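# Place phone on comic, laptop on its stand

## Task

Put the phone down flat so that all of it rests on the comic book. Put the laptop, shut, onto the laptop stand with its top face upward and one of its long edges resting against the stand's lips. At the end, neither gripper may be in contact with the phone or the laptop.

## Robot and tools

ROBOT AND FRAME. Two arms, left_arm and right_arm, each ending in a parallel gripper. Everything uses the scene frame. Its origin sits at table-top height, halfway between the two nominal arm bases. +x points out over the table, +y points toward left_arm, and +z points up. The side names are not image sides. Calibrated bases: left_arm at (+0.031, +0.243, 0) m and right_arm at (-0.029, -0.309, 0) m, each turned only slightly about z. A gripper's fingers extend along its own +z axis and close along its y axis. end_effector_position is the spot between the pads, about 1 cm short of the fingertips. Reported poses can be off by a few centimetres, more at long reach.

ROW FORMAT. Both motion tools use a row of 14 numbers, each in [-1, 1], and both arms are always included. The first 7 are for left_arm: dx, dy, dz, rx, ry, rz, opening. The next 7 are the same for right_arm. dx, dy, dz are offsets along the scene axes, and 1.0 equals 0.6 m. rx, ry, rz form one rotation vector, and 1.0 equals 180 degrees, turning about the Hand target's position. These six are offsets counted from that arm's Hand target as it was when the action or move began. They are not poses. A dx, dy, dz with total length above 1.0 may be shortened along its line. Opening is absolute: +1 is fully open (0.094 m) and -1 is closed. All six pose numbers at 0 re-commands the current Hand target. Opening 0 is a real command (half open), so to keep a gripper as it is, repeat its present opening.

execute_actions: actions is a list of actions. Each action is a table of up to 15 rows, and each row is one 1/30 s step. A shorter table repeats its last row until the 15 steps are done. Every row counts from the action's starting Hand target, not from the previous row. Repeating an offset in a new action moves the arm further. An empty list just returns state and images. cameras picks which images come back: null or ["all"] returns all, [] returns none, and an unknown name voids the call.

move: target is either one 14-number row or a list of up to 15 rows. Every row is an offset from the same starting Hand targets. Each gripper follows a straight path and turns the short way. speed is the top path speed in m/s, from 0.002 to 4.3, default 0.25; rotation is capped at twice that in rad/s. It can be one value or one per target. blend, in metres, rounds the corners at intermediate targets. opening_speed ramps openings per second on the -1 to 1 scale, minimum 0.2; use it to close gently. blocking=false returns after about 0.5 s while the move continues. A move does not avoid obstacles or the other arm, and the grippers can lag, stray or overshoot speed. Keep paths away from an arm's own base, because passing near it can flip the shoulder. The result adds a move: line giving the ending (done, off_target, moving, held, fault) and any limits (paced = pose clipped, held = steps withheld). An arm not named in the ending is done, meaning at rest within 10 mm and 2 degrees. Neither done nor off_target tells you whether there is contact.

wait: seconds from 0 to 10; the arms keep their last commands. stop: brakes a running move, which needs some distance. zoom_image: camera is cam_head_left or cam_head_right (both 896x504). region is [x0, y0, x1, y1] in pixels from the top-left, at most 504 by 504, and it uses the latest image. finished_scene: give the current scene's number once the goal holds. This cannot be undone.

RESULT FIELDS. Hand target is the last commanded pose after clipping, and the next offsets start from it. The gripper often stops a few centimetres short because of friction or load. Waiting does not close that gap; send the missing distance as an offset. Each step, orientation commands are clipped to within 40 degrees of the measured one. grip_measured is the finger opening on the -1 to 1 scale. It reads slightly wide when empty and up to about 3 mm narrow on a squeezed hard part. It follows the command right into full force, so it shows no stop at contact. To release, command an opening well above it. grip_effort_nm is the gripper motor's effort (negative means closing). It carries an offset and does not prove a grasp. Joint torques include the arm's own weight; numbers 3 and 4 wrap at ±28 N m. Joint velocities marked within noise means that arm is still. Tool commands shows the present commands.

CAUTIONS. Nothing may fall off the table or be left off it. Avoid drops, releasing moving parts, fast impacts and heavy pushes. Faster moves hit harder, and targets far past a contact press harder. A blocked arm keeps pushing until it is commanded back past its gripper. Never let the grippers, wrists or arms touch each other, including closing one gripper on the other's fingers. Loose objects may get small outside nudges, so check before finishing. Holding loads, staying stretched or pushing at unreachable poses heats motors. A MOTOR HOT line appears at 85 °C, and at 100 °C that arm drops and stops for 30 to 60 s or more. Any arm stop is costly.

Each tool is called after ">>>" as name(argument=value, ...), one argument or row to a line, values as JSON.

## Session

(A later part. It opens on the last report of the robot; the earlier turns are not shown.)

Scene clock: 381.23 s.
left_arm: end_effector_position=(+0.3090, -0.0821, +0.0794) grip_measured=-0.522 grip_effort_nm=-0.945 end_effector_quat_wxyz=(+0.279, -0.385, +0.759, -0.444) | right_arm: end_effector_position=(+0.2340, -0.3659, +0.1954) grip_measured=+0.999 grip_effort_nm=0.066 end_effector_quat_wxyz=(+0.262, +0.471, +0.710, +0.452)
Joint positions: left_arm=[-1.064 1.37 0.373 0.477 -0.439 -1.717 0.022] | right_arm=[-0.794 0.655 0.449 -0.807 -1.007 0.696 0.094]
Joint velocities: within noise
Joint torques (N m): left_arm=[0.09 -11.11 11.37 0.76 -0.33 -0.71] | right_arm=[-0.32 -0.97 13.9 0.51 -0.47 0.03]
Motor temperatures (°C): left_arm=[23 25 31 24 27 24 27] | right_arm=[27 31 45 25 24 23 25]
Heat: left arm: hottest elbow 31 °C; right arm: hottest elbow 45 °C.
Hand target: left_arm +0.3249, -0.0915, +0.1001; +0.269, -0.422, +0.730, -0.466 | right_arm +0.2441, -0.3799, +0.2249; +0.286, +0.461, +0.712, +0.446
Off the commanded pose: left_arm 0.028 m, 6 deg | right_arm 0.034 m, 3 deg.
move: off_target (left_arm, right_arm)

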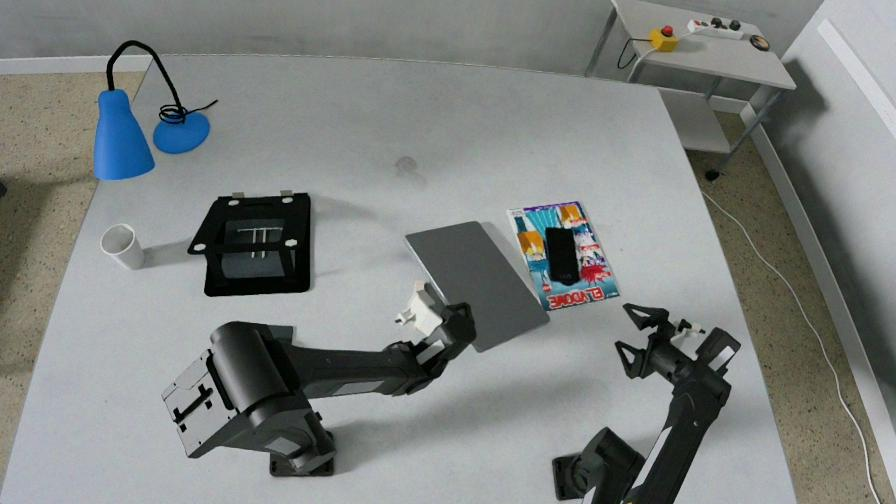

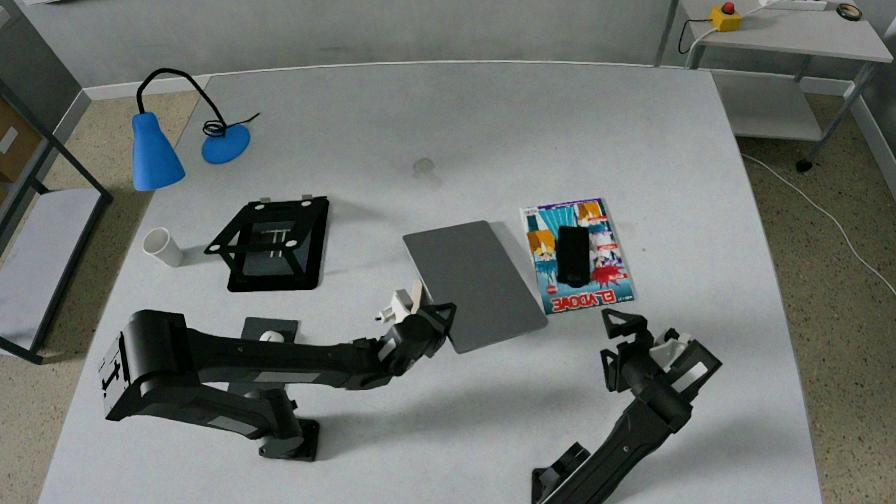

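>>> move(
  target=[-0.03,0.05,0.28,0,0,0,-1,0,0,0,0,0,0,1],
  speed=0.12,
)

>>> zoom_image(
  camera="cam_head_left",
  region=[340, 180, 600, 400],
)

>>> zoom_image(
  camera="cam_head_right",
  region=[340, 180, 600, 400],
)

Scene clock: 385.60 s.
left_arm: end_effector_position=(+0.2732, -0.0238, +0.1571) grip_measured=-0.632 grip_effort_nm=-1.004 end_effector_quat_wxyz=(+0.260, -0.397, +0.802, -0.364) | right_arm: end_effector_position=(+0.2340, -0.3659, +0.1954) grip_measured=+0.999 grip_effort_nm=0.066 end_effector_quat_wxyz=(+0.262, +0.471, +0.710, +0.452)
Joint positions: left_arm=[-1.061 0.865 0.455 -0.308 -0.425 -1.756 0.017] | right_arm=[-0.794 0.655 0.449 -0.807 -1.007 0.696 0.094]
Joint velocities: within noise
Joint torques (N m): left_arm=[-0.26 -9.23 25.09 2.32 -0.83 -0.3] | right_arm=[-0.26 -0.97 13.86 0.53 -0.47 0.03]
Motor temperatures (°C): left_arm=[23 25 32 24 27 24 28] | right_arm=[27 30 45 25 24 23 25]
Heat: left arm: hottest elbow 32 °C; right arm: hottest elbow 45 °C.
Hand target: left_arm +0.3068, -0.0615, +0.2681; +0.268, -0.422, +0.730, -0.466 | right_arm +0.2441, -0.3799, +0.2249; +0.286, +0.461, +0.712, +0.446
Off the commanded pose: left_arm 0.122 m, 15 deg | right_arm 0.034 m, 3 deg.
move: off_target (left_arm, right_arm)

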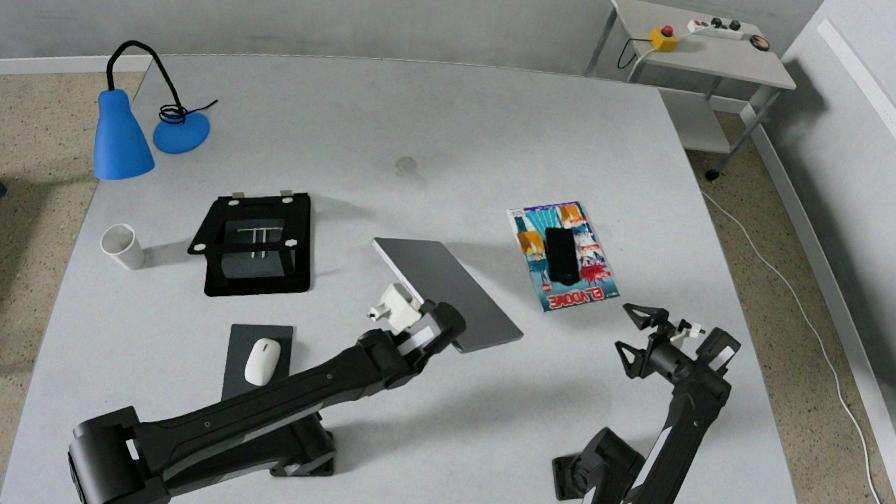

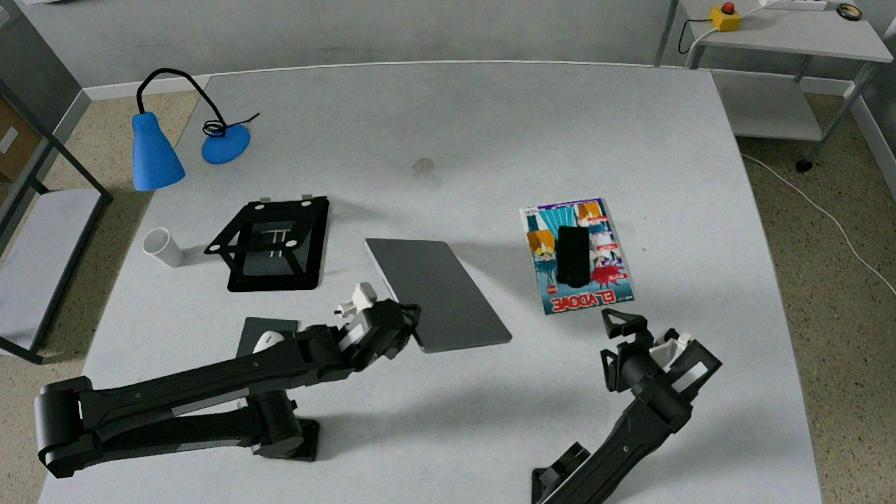

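Scaled by 1.938.

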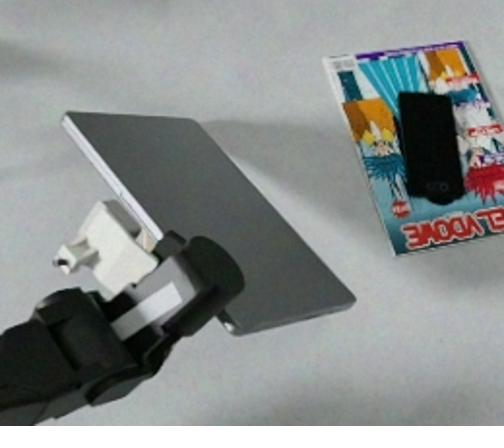

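Scaled by 1.938.

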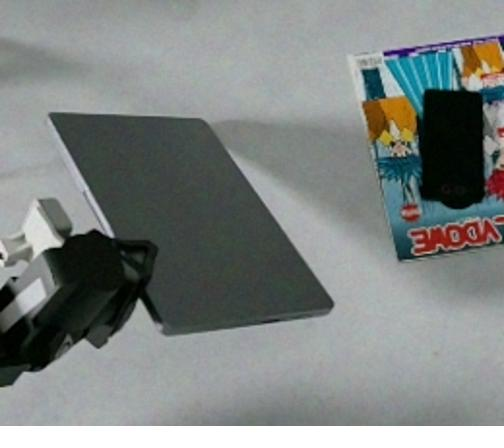

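>>> move(
  target=[
    [-0.06,0.2,0.15,0.03,0.004,0.11,-1,0,0,0,0,0,0,1],
    [0.15,0.53,0.16,0.103,0.0133,0.336,-1,0,0,0,0,0,0,1],
  ],
  speed=0.18,
  blend=0.05,
)

>>> zoom_image(
  camera="cam_head_left",
  region=[140, 130, 480, 400],
)

>>> zoom_image(
  camera="cam_head_right",
  region=[140, 130, 480, 400],
)

Scene clock: 402.60 s.
left_arm: end_effector_position=(+0.3554, +0.2565, +0.2590) grip_measured=-0.635 grip_effort_nm=-1.009 end_effector_quat_wxyz=(-0.466, +0.688, -0.554, +0.058) | right_arm: end_effector_position=(+0.2340, -0.3659, +0.1954) grip_measured=+0.999 grip_effort_nm=0.066 end_effector_quat_wxyz=(+0.262, +0.471, +0.710, +0.452)
Joint positions: left_arm=[-0.4 0.836 0.737 -0.918 -0.854 -1.901 0.017] | right_arm=[-0.794 0.655 0.449 -0.807 -1.007 0.696 0.094]
Joint velocities: within noise
Joint torques (N m): left_arm=[0.26 -7.18 26.84 2.67 -2.14 0.3] | right_arm=[-0.32 -0.97 13.87 0.51 -0.47 0.02]
Motor temperatures (°C): left_arm=[23 25 43 24 29 24 28] | right_arm=[27 30 46 25 24 23 25]
Heat: left arm: hottest elbow 43 °C; right arm: hottest elbow 46 °C.
Hand target: left_arm +0.3968, +0.2565, +0.3642; -0.513, +0.693, -0.487, +0.142 | right_arm +0.2441, -0.3799, +0.2249; +0.286, +0.461, +0.712, +0.446
Off the commanded pose: left_arm 0.113 m, 13 deg | right_arm 0.034 m, 3 deg.
move: off_target (left_arm, right_arm)

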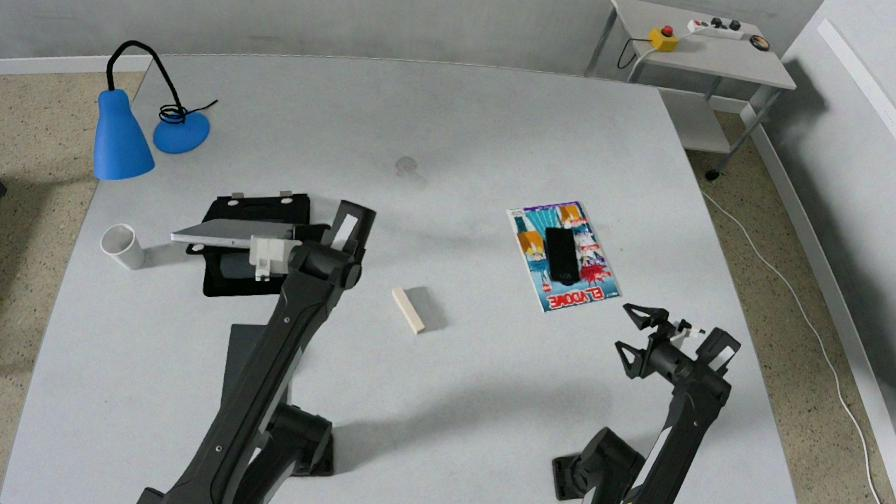

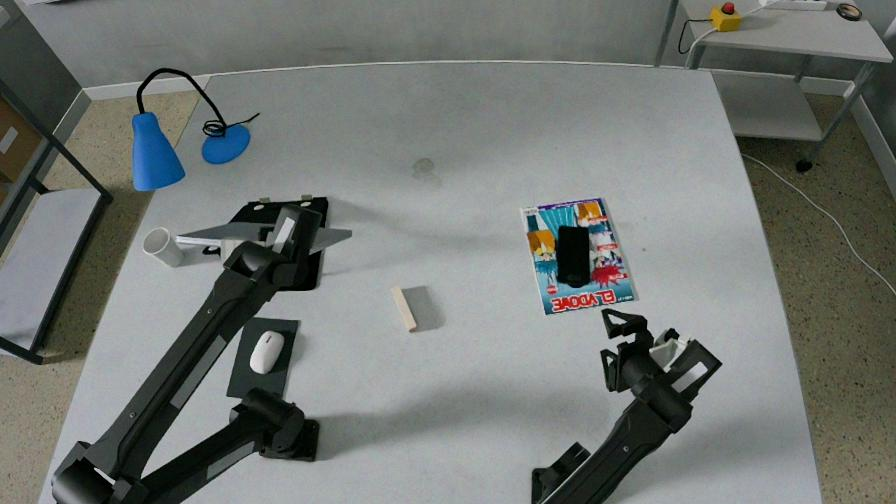

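Scaled by 1.482.

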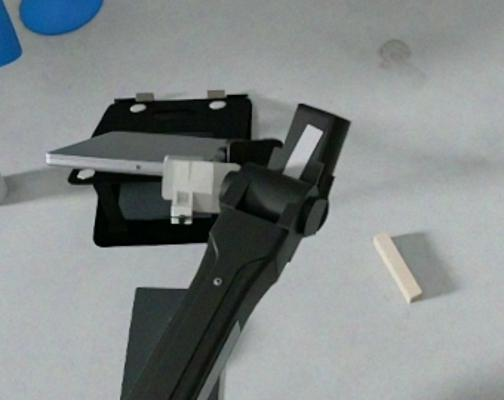

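Scaled by 1.482.

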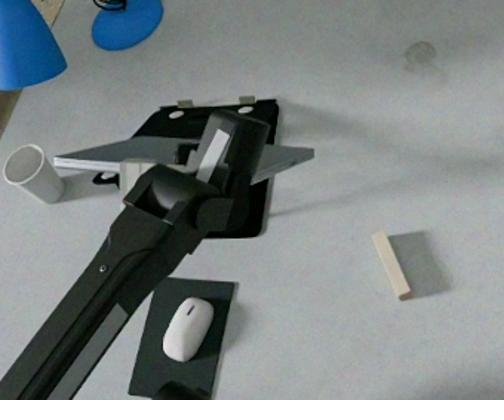

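>>> move(
  target=[0.13,0.06,0.05,0,-0.085,0,-1,0,0,0,0,0,0,1],
  speed=0.15,
)

>>> zoom_image(
  camera="cam_head_left",
  region=[140, 130, 400, 330],
)

>>> zoom_image(
  camera="cam_head_right",
  region=[140, 130, 400, 330],
)

Scene clock: 412.33 s.
left_arm: end_effector_position=(+0.4401, +0.2849, +0.2728) grip_measured=-0.635 grip_effort_nm=-1.009 end_effector_quat_wxyz=(-0.510, +0.676, -0.515, +0.131) | right_arm: end_effector_position=(+0.2340, -0.3659, +0.1954) grip_measured=+0.999 grip_effort_nm=0.066 end_effector_quat_wxyz=(+0.262, +0.471, +0.710, +0.452)
Joint positions: left_arm=[-0.214 0.961 0.737 -0.424 -0.74 -1.644 0.017] | right_arm=[-0.794 0.655 0.449 -0.807 -1.007 0.696 0.094]
Joint velocities: within noise
Joint torques (N m): left_arm=[-1.08 -12.22 23.69 5.52 -1.57 0.03] | right_arm=[-0.26 -0.97 13.89 0.53 -0.48 0.02]
Motor temperatures (°C): left_arm=[23 25 44 24 31 24 28] | right_arm=[27 30 46 25 24 23 25]
Heat: left arm: hottest elbow 44 °C; right arm: hottest elbow 46 °C.
Hand target: left_arm +0.4748, +0.2924, +0.3942; -0.573, +0.668, -0.414, +0.233 | right_arm +0.2441, -0.3799, +0.2249; +0.286, +0.461, +0.712, +0.446
Off the commanded pose: left_arm 0.127 m, 18 deg | right_arm 0.034 m, 3 deg.
move: off_target (left_arm, right_arm)

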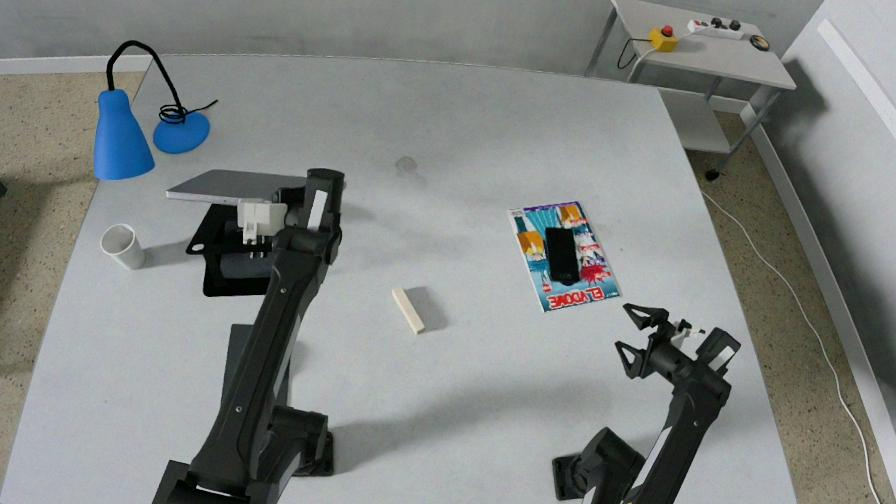

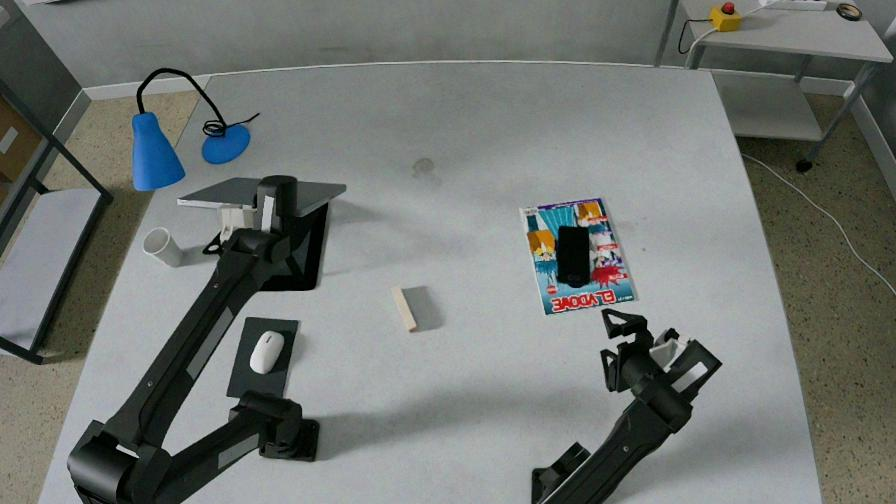

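Scaled by 1.938.

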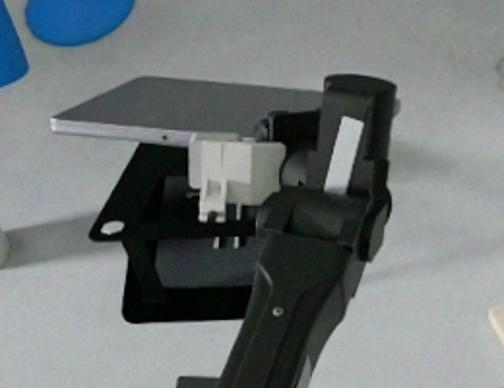

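Scaled by 1.938.

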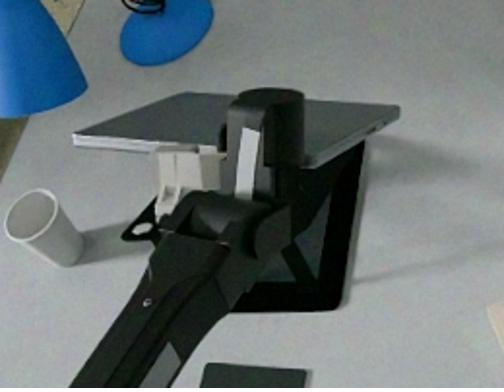

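>>> move(
  target=[-0.025,0.06,-0.08,-0.02,0,0.03,-1,0,0,0,0,0,0,1],
  speed=0.12,
)

>>> zoom_image(
  camera="cam_head_left",
  region=[140, 130, 400, 330],
)

>>> zoom_image(
  camera="cam_head_right",
  region=[140, 130, 400, 330],
)

Scene clock: 430.03 s.
left_arm: end_effector_position=(+0.4410, +0.3204, +0.2542) grip_measured=-0.635 grip_effort_nm=-1.013 end_effector_quat_wxyz=(-0.504, +0.716, -0.466, +0.130) | right_arm: end_effector_position=(+0.2340, -0.3659, +0.1954) grip_measured=+0.999 grip_effort_nm=0.061 end_effector_quat_wxyz=(+0.262, +0.471, +0.710, +0.452)
Joint positions: left_arm=[-0.117 0.992 0.712 -0.373 -0.715 -1.711 0.017] | right_arm=[-0.794 0.655 0.449 -0.807 -1.007 0.696 0.094]
Joint velocities: within noise
Joint torques (N m): left_arm=[-0.03 -13.74 18.06 5.52 -1.74 -0.11] | right_arm=[-0.32 -1.03 13.89 0.53 -0.47 0.02]
Motor temperatures (°C): left_arm=[23 26 46 25 32 24 29] | right_arm=[27 30 46 25 24 23 25]
Heat: left arm: hottest elbow 46 °C; right arm: hottest elbow 46 °C.
Hand target: left_arm +0.4599, +0.3285, +0.3462; -0.562, +0.704, -0.375, +0.218 | right_arm +0.2441, -0.3799, +0.2249; +0.286, +0.461, +0.712, +0.446
Off the commanded pose: left_arm 0.094 m, 16 deg | right_arm 0.034 m, 3 deg.
move: off_target (left_arm, right_arm)

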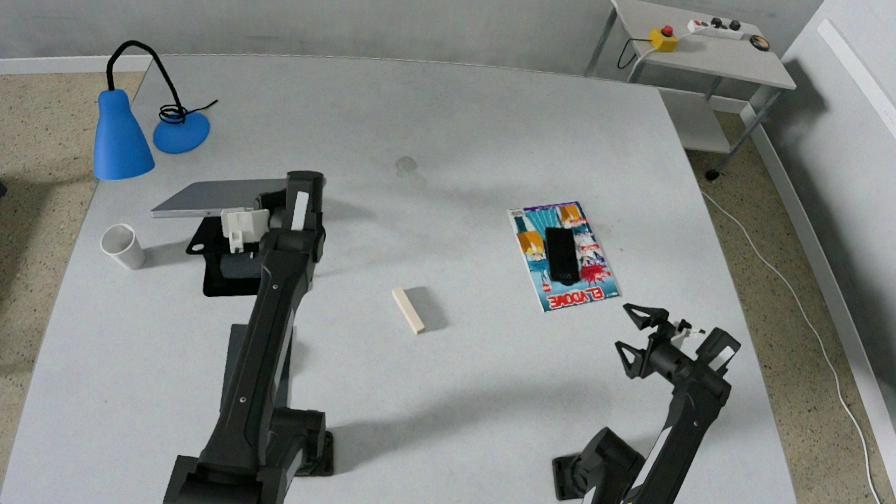

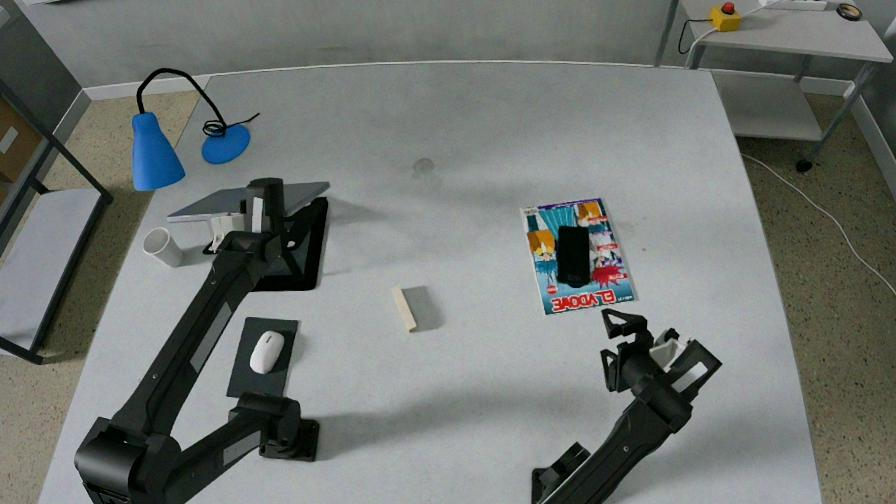

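Scaled by 1.938.

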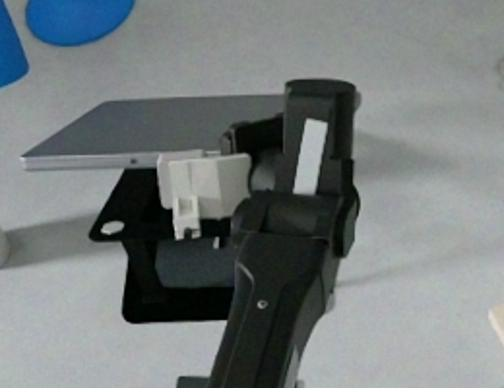

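Scaled by 1.938.

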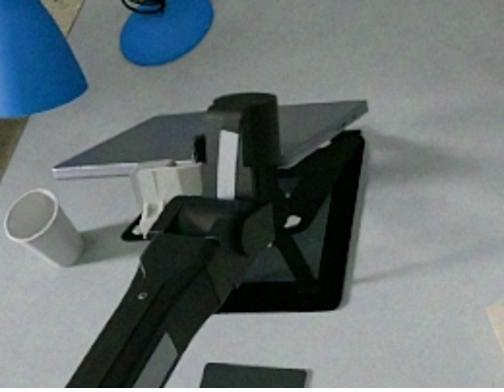

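>>> move(
  target=[0.025,0.012,-0.11,0.01,0,0,-1,0,0,0,0,0,0,1],
  speed=0.1,
)

>>> zoom_image(
  camera="cam_head_left",
  region=[140, 130, 400, 330],
)

>>> zoom_image(
  camera="cam_head_right",
  region=[140, 130, 400, 330],
)

Scene clock: 437.47 s.
left_arm: end_effector_position=(+0.4480, +0.3263, +0.1925) grip_measured=-0.635 grip_effort_nm=-1.004 end_effector_quat_wxyz=(-0.514, +0.710, -0.463, +0.131) | right_arm: end_effector_position=(+0.2340, -0.3659, +0.1954) grip_measured=+0.999 grip_effort_nm=0.066 end_effector_quat_wxyz=(+0.262, +0.471, +0.710, +0.452)
Joint positions: left_arm=[-0.101 1.097 0.585 -0.104 -0.715 -1.676 0.017] | right_arm=[-0.794 0.655 0.449 -0.807 -1.007 0.696 0.094]
Joint velocities: within noise
Joint torques (N m): left_arm=[0.03 -13.8 16.9 5.76 -1.44 0.03] | right_arm=[-0.38 -0.91 13.87 0.51 -0.47 0.02]
Motor temperatures (°C): left_arm=[23 26 47 25 32 24 29] | right_arm=[27 30 47 25 25 23 25]
Heat: left arm: hottest elbow 47 °C; right arm: hottest elbow 47 °C.
Hand target: left_arm +0.4748, +0.3357, +0.2802; -0.573, +0.695, -0.378, +0.212 | right_arm +0.2441, -0.3799, +0.2249; +0.286, +0.461, +0.712, +0.446
Off the commanded pose: left_arm 0.092 m, 15 deg | right_arm 0.034 m, 3 deg.
move: off_target (left_arm, right_arm)

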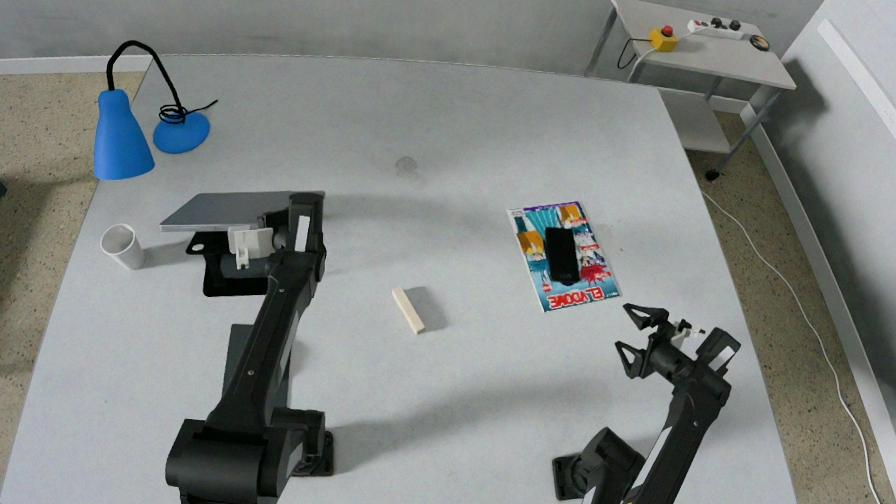

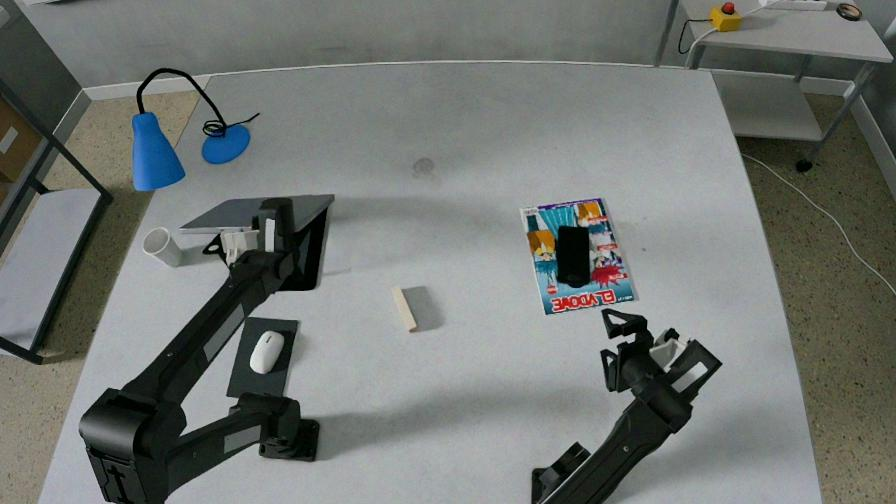

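Scaled by 1.938.

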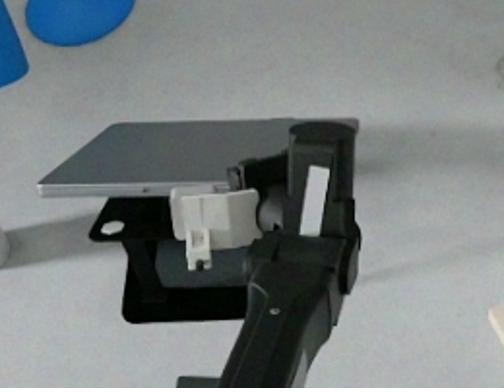

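Scaled by 1.938.

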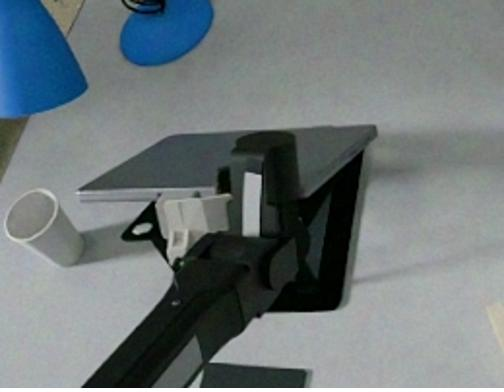

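>>> move(
  target=[
    [0.055,0.028,-0.03,0,0,0.006,-1,0,0,0,0,0,0,1],
    [0.055,0.028,-0.08,0,0,0.006,-1,0,0,0,0,0,0,1],
  ],
  speed=0.08,
)

>>> zoom_image(
  camera="cam_head_left",
  region=[140, 130, 400, 330],
)

>>> zoom_image(
  camera="cam_head_right",
  region=[140, 130, 400, 330],
)

Scene clock: 445.00 s.
left_arm: end_effector_position=(+0.4774, +0.3410, +0.1615) grip_measured=-0.635 grip_effort_nm=-1.009 end_effector_quat_wxyz=(-0.523, +0.712, -0.448, +0.140) | right_arm: end_effector_position=(+0.2340, -0.3659, +0.1954) grip_measured=+0.999 grip_effort_nm=0.066 end_effector_quat_wxyz=(+0.262, +0.471, +0.710, +0.452)
Joint positions: left_arm=[-0.056 1.258 0.585 0.104 -0.691 -1.658 0.017] | right_arm=[-0.794 0.655 0.449 -0.807 -1.007 0.696 0.094]
Joint velocities: within noise
Joint torques (N m): left_arm=[-0.26 -13.33 15.02 5.63 -1.32 0] | right_arm=[-0.38 -0.91 13.87 0.54 -0.47 0.02]
Motor temperatures (°C): left_arm=[23 26 46 25 32 24 29] | right_arm=[27 30 47 25 25 23 25]
Heat: left arm: hottest elbow 46 °C; right arm: hottest elbow 47 °C.
Hand target: left_arm +0.5078, +0.3525, +0.2321; -0.575, +0.699, -0.372, +0.207 | right_arm +0.2441, -0.3799, +0.2249; +0.286, +0.461, +0.712, +0.446
Off the commanded pose: left_arm 0.078 m, 13 deg | right_arm 0.034 m, 3 deg.
move: off_target (left_arm, right_arm)

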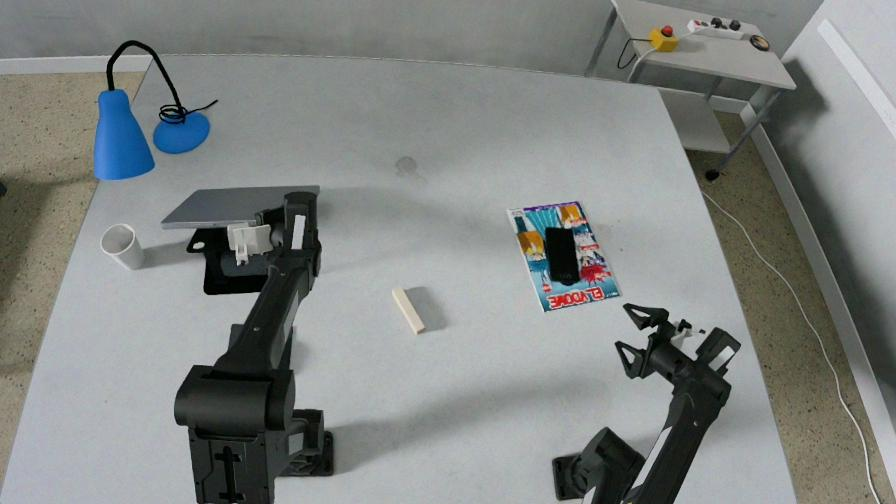

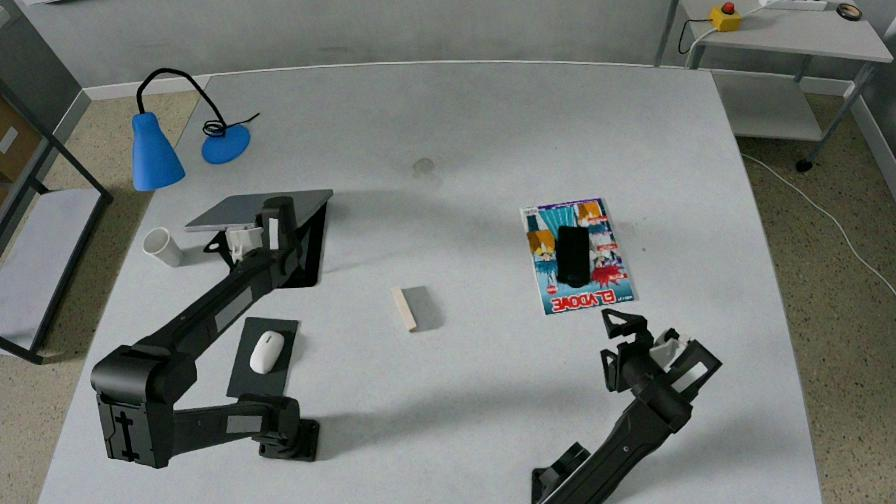

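Scaled by 1.938.

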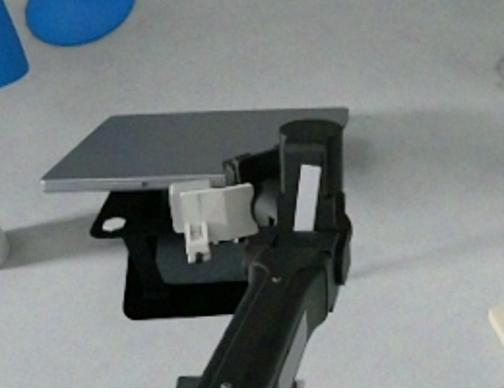

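Scaled by 1.938.

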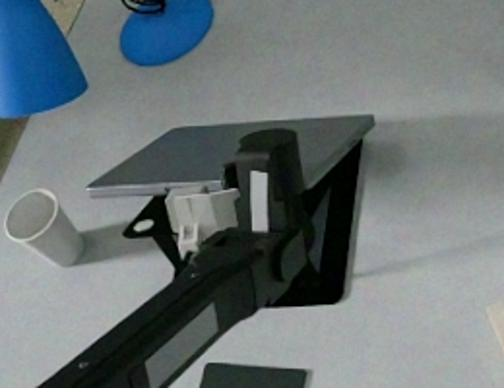

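>>> move(
  target=[
    [0,0,0.05,0,0,0,-1,0,0,0,0,0,0,1],
    [-0.05,0,0.05,0,0,0,-1,0,0,0,0,0,0,1],
  ],
  speed=0.1,
)

>>> zoom_image(
  camera="cam_head_left",
  region=[140, 130, 400, 330],
)

>>> zoom_image(
  camera="cam_head_right",
  region=[140, 130, 400, 330],
)

Scene clock: 453.13 s.
left_arm: end_effector_position=(+0.4600, +0.3437, +0.1663) grip_measured=-0.635 grip_effort_nm=-1.009 end_effector_quat_wxyz=(-0.518, +0.714, -0.452, +0.132) | right_arm: end_effector_position=(+0.2340, -0.3659, +0.1954) grip_measured=+0.999 grip_effort_nm=0.066 end_effector_quat_wxyz=(+0.262, +0.471, +0.710, +0.452)
Joint positions: left_arm=[-0.05 1.193 0.562 0.042 -0.687 -1.656 0.017] | right_arm=[-0.794 0.655 0.449 -0.807 -1.007 0.696 0.094]
Joint velocities: within noise
Joint torques (N m): left_arm=[-1.32 -17.2 15.62 3.88 -1.38 -0.04] | right_arm=[-0.38 -1.08 13.91 0.55 -0.48 0.02]
Motor temperatures (°C): left_arm=[23 26 46 25 32 24 29] | right_arm=[27 30 47 25 25 23 25]
Heat: left arm: hottest elbow 46 °C; right arm: hottest elbow 47 °C.
Hand target: left_arm +0.4778, +0.3525, +0.2621; -0.575, +0.699, -0.372, +0.207 | right_arm +0.2441, -0.3799, +0.2249; +0.286, +0.461, +0.712, +0.446
Off the commanded pose: left_arm 0.098 m, 14 deg | right_arm 0.034 m, 3 deg.
move: off_target (left_arm, right_arm)

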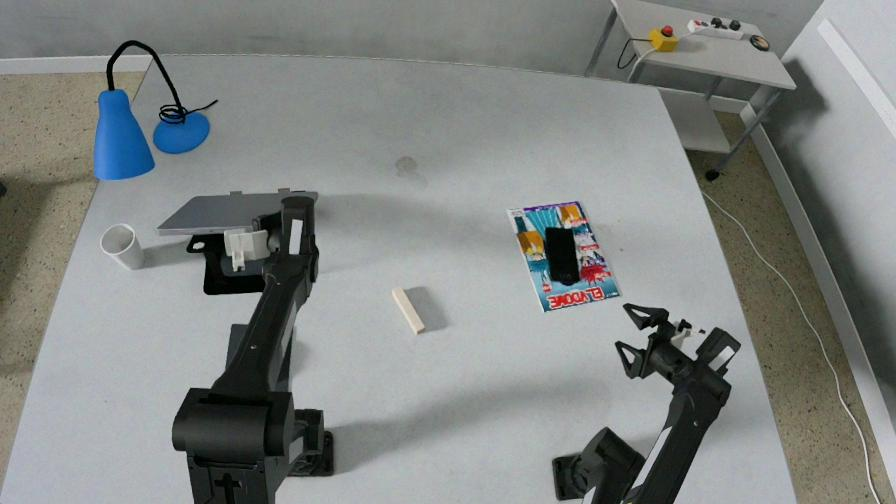

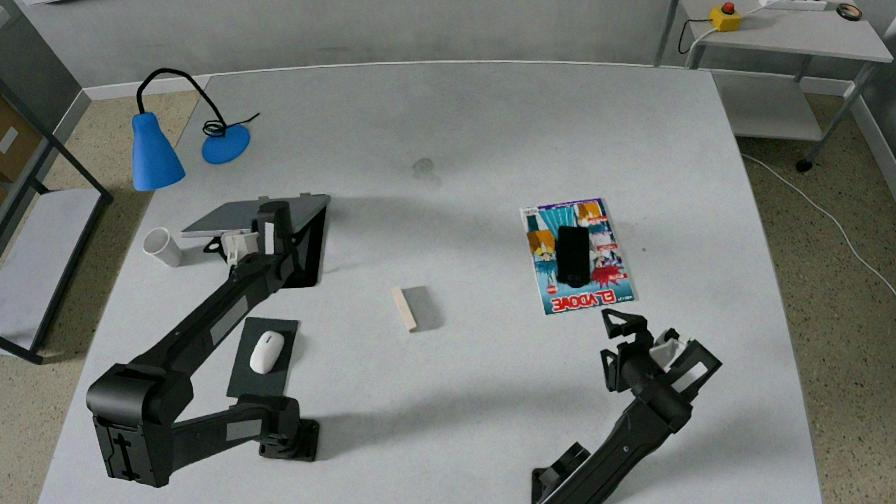

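Scaled by 1.938.

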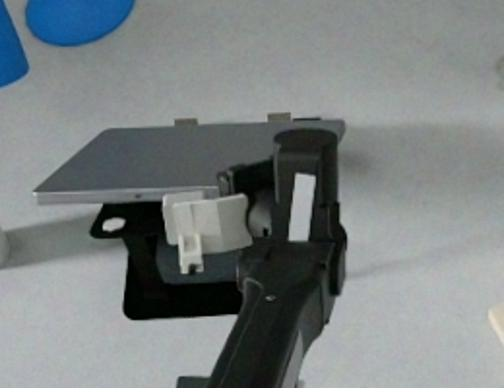

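Scaled by 1.938.

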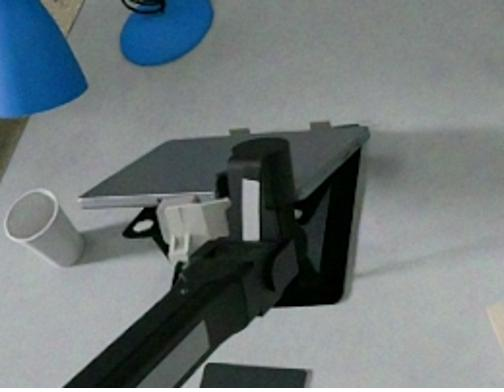

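>>> move(
  target=[0.005,0,-0.06,0,0,0.008,-1,0,0,0,0,0,0,1],
  speed=0.06,
)

>>> zoom_image(
  camera="cam_head_left",
  region=[140, 130, 400, 330],
)

>>> zoom_image(
  camera="cam_head_right",
  region=[140, 130, 400, 330],
)

Scene clock: 458.40 s.
left_arm: end_effector_position=(+0.4557, +0.3474, +0.1632) grip_measured=-0.635 grip_effort_nm=-1.004 end_effector_quat_wxyz=(-0.529, +0.717, -0.434, +0.135) | right_arm: end_effector_position=(+0.2340, -0.3659, +0.1954) grip_measured=+0.999 grip_effort_nm=0.066 end_effector_quat_wxyz=(+0.262, +0.471, +0.710, +0.452)
Joint positions: left_arm=[-0.05 1.2 0.537 0.099 -0.714 -1.669 0.017] | right_arm=[-0.794 0.655 0.449 -0.807 -1.007 0.696 0.094]
Joint velocities: within noise
Joint torques (N m): left_arm=[-1.44 -11.4 13.9 5.64 -1.59 -0.03] | right_arm=[-0.26 -1.08 13.89 0.55 -0.48 0.04]
Motor temperatures (°C): left_arm=[23 26 45 25 32 24 29] | right_arm=[27 30 47 25 25 23 25]
Heat: left arm: hottest elbow 45 °C; right arm: hottest elbow 47 °C.
Hand target: left_arm +0.4808, +0.3525, +0.2263; -0.578, +0.704, -0.363, +0.200 | right_arm +0.2441, -0.3799, +0.2249; +0.286, +0.461, +0.712, +0.446
Off the commanded pose: left_arm 0.068 m, 12 deg | right_arm 0.034 m, 3 deg.
move: off_target (left_arm, right_arm)

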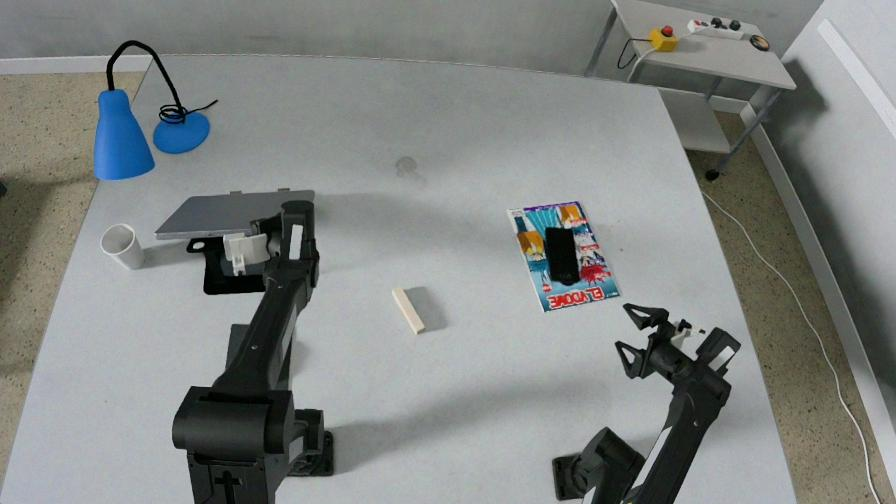

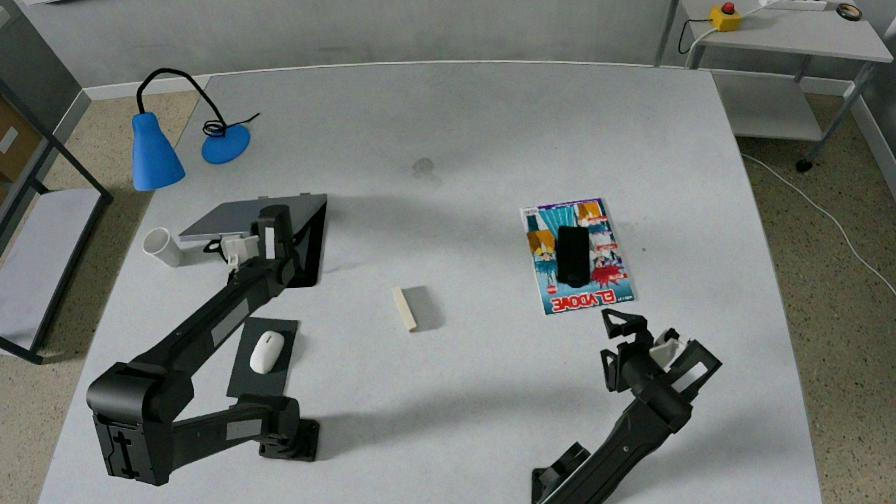

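Scaled by 1.938.

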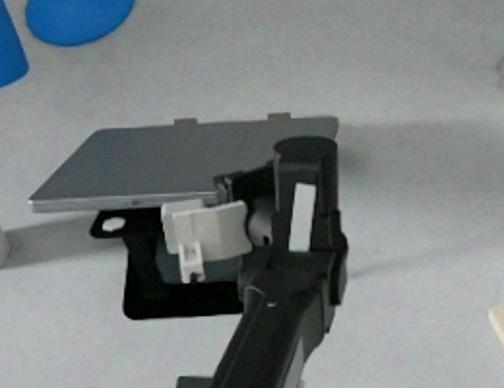

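Scaled by 1.938.

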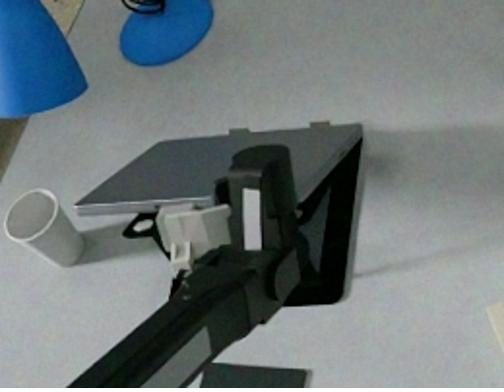

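>>> move(
  target=[0,-0.005,-0.05,0,0,0,-1,0,0,0,0,0,0,1],
  speed=0.06,
)

>>> zoom_image(
  camera="cam_head_left",
  region=[140, 130, 400, 330],
)

>>> zoom_image(
  camera="cam_head_right",
  region=[140, 130, 400, 330],
)

Scene clock: 463.90 s.
left_arm: end_effector_position=(+0.4645, +0.3486, +0.1644) grip_measured=-0.635 grip_effort_nm=-1.004 end_effector_quat_wxyz=(-0.549, +0.713, -0.404, +0.161) | right_arm: end_effector_position=(+0.2340, -0.3659, +0.1954) grip_measured=+0.999 grip_effort_nm=0.066 end_effector_quat_wxyz=(+0.262, +0.471, +0.710, +0.452)
Joint positions: left_arm=[-0.052 1.242 0.522 0.238 -0.733 -1.677 0.017] | right_arm=[-0.794 0.655 0.449 -0.807 -1.007 0.696 0.094]
Joint velocities: within noise
Joint torques (N m): left_arm=[-1.14 -9.23 11.71 4.79 -1.18 -0.01] | right_arm=[-0.32 -0.97 13.89 0.54 -0.48 0.03]
Motor temperatures (°C): left_arm=[23 26 44 25 32 24 29] | right_arm=[27 30 47 25 25 23 25]
Heat: left arm: hottest elbow 44 °C; right arm: hottest elbow 47 °C.
Hand target: left_arm +0.4808, +0.3494, +0.1961; -0.577, +0.704, -0.363, +0.200 | right_arm +0.2441, -0.3799, +0.2249; +0.286, +0.461, +0.712, +0.446
Off the commanded pose: left_arm 0.036 m, 7 deg | right_arm 0.034 m, 3 deg.
move: off_target (left_arm, right_arm)

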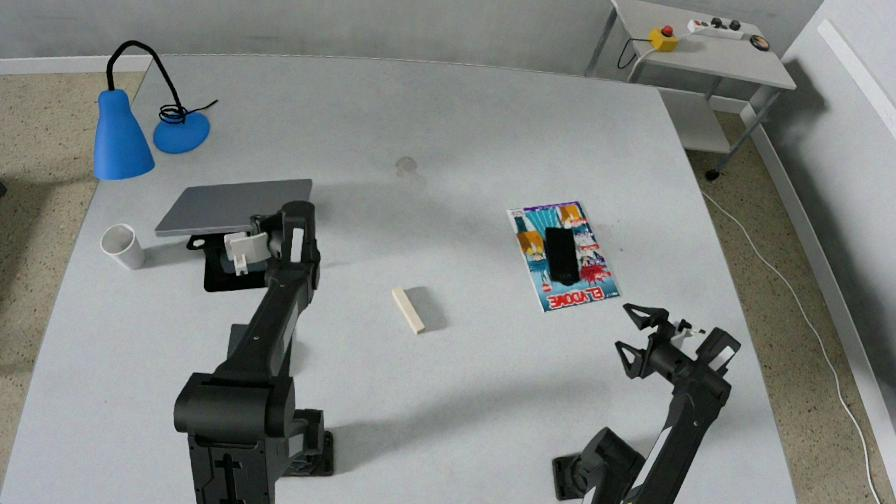

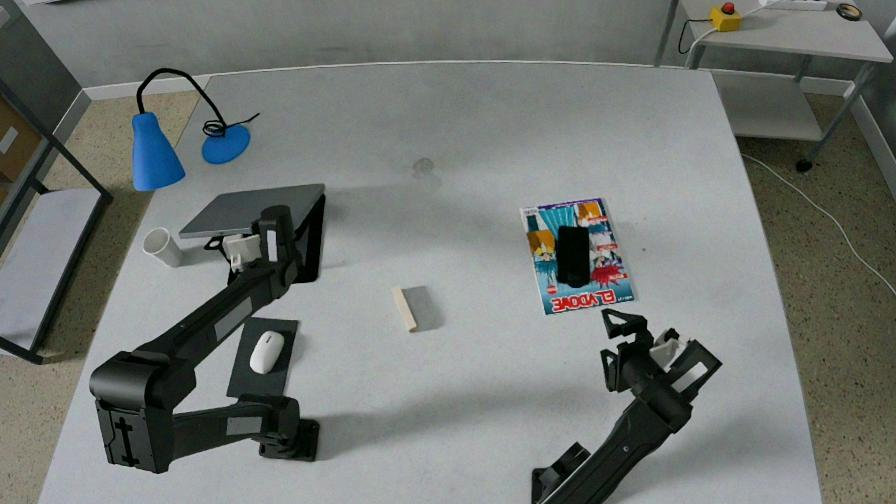

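Scaled by 1.938.

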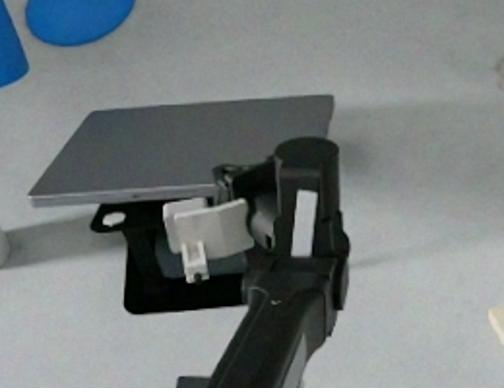

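Scaled by 1.938.

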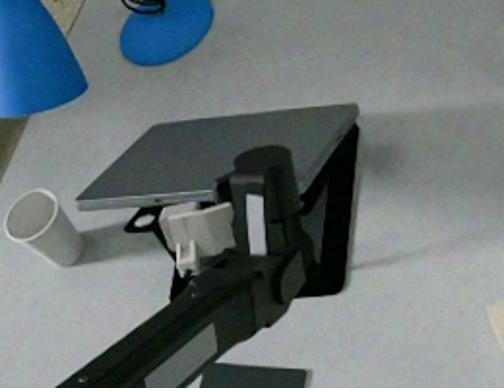

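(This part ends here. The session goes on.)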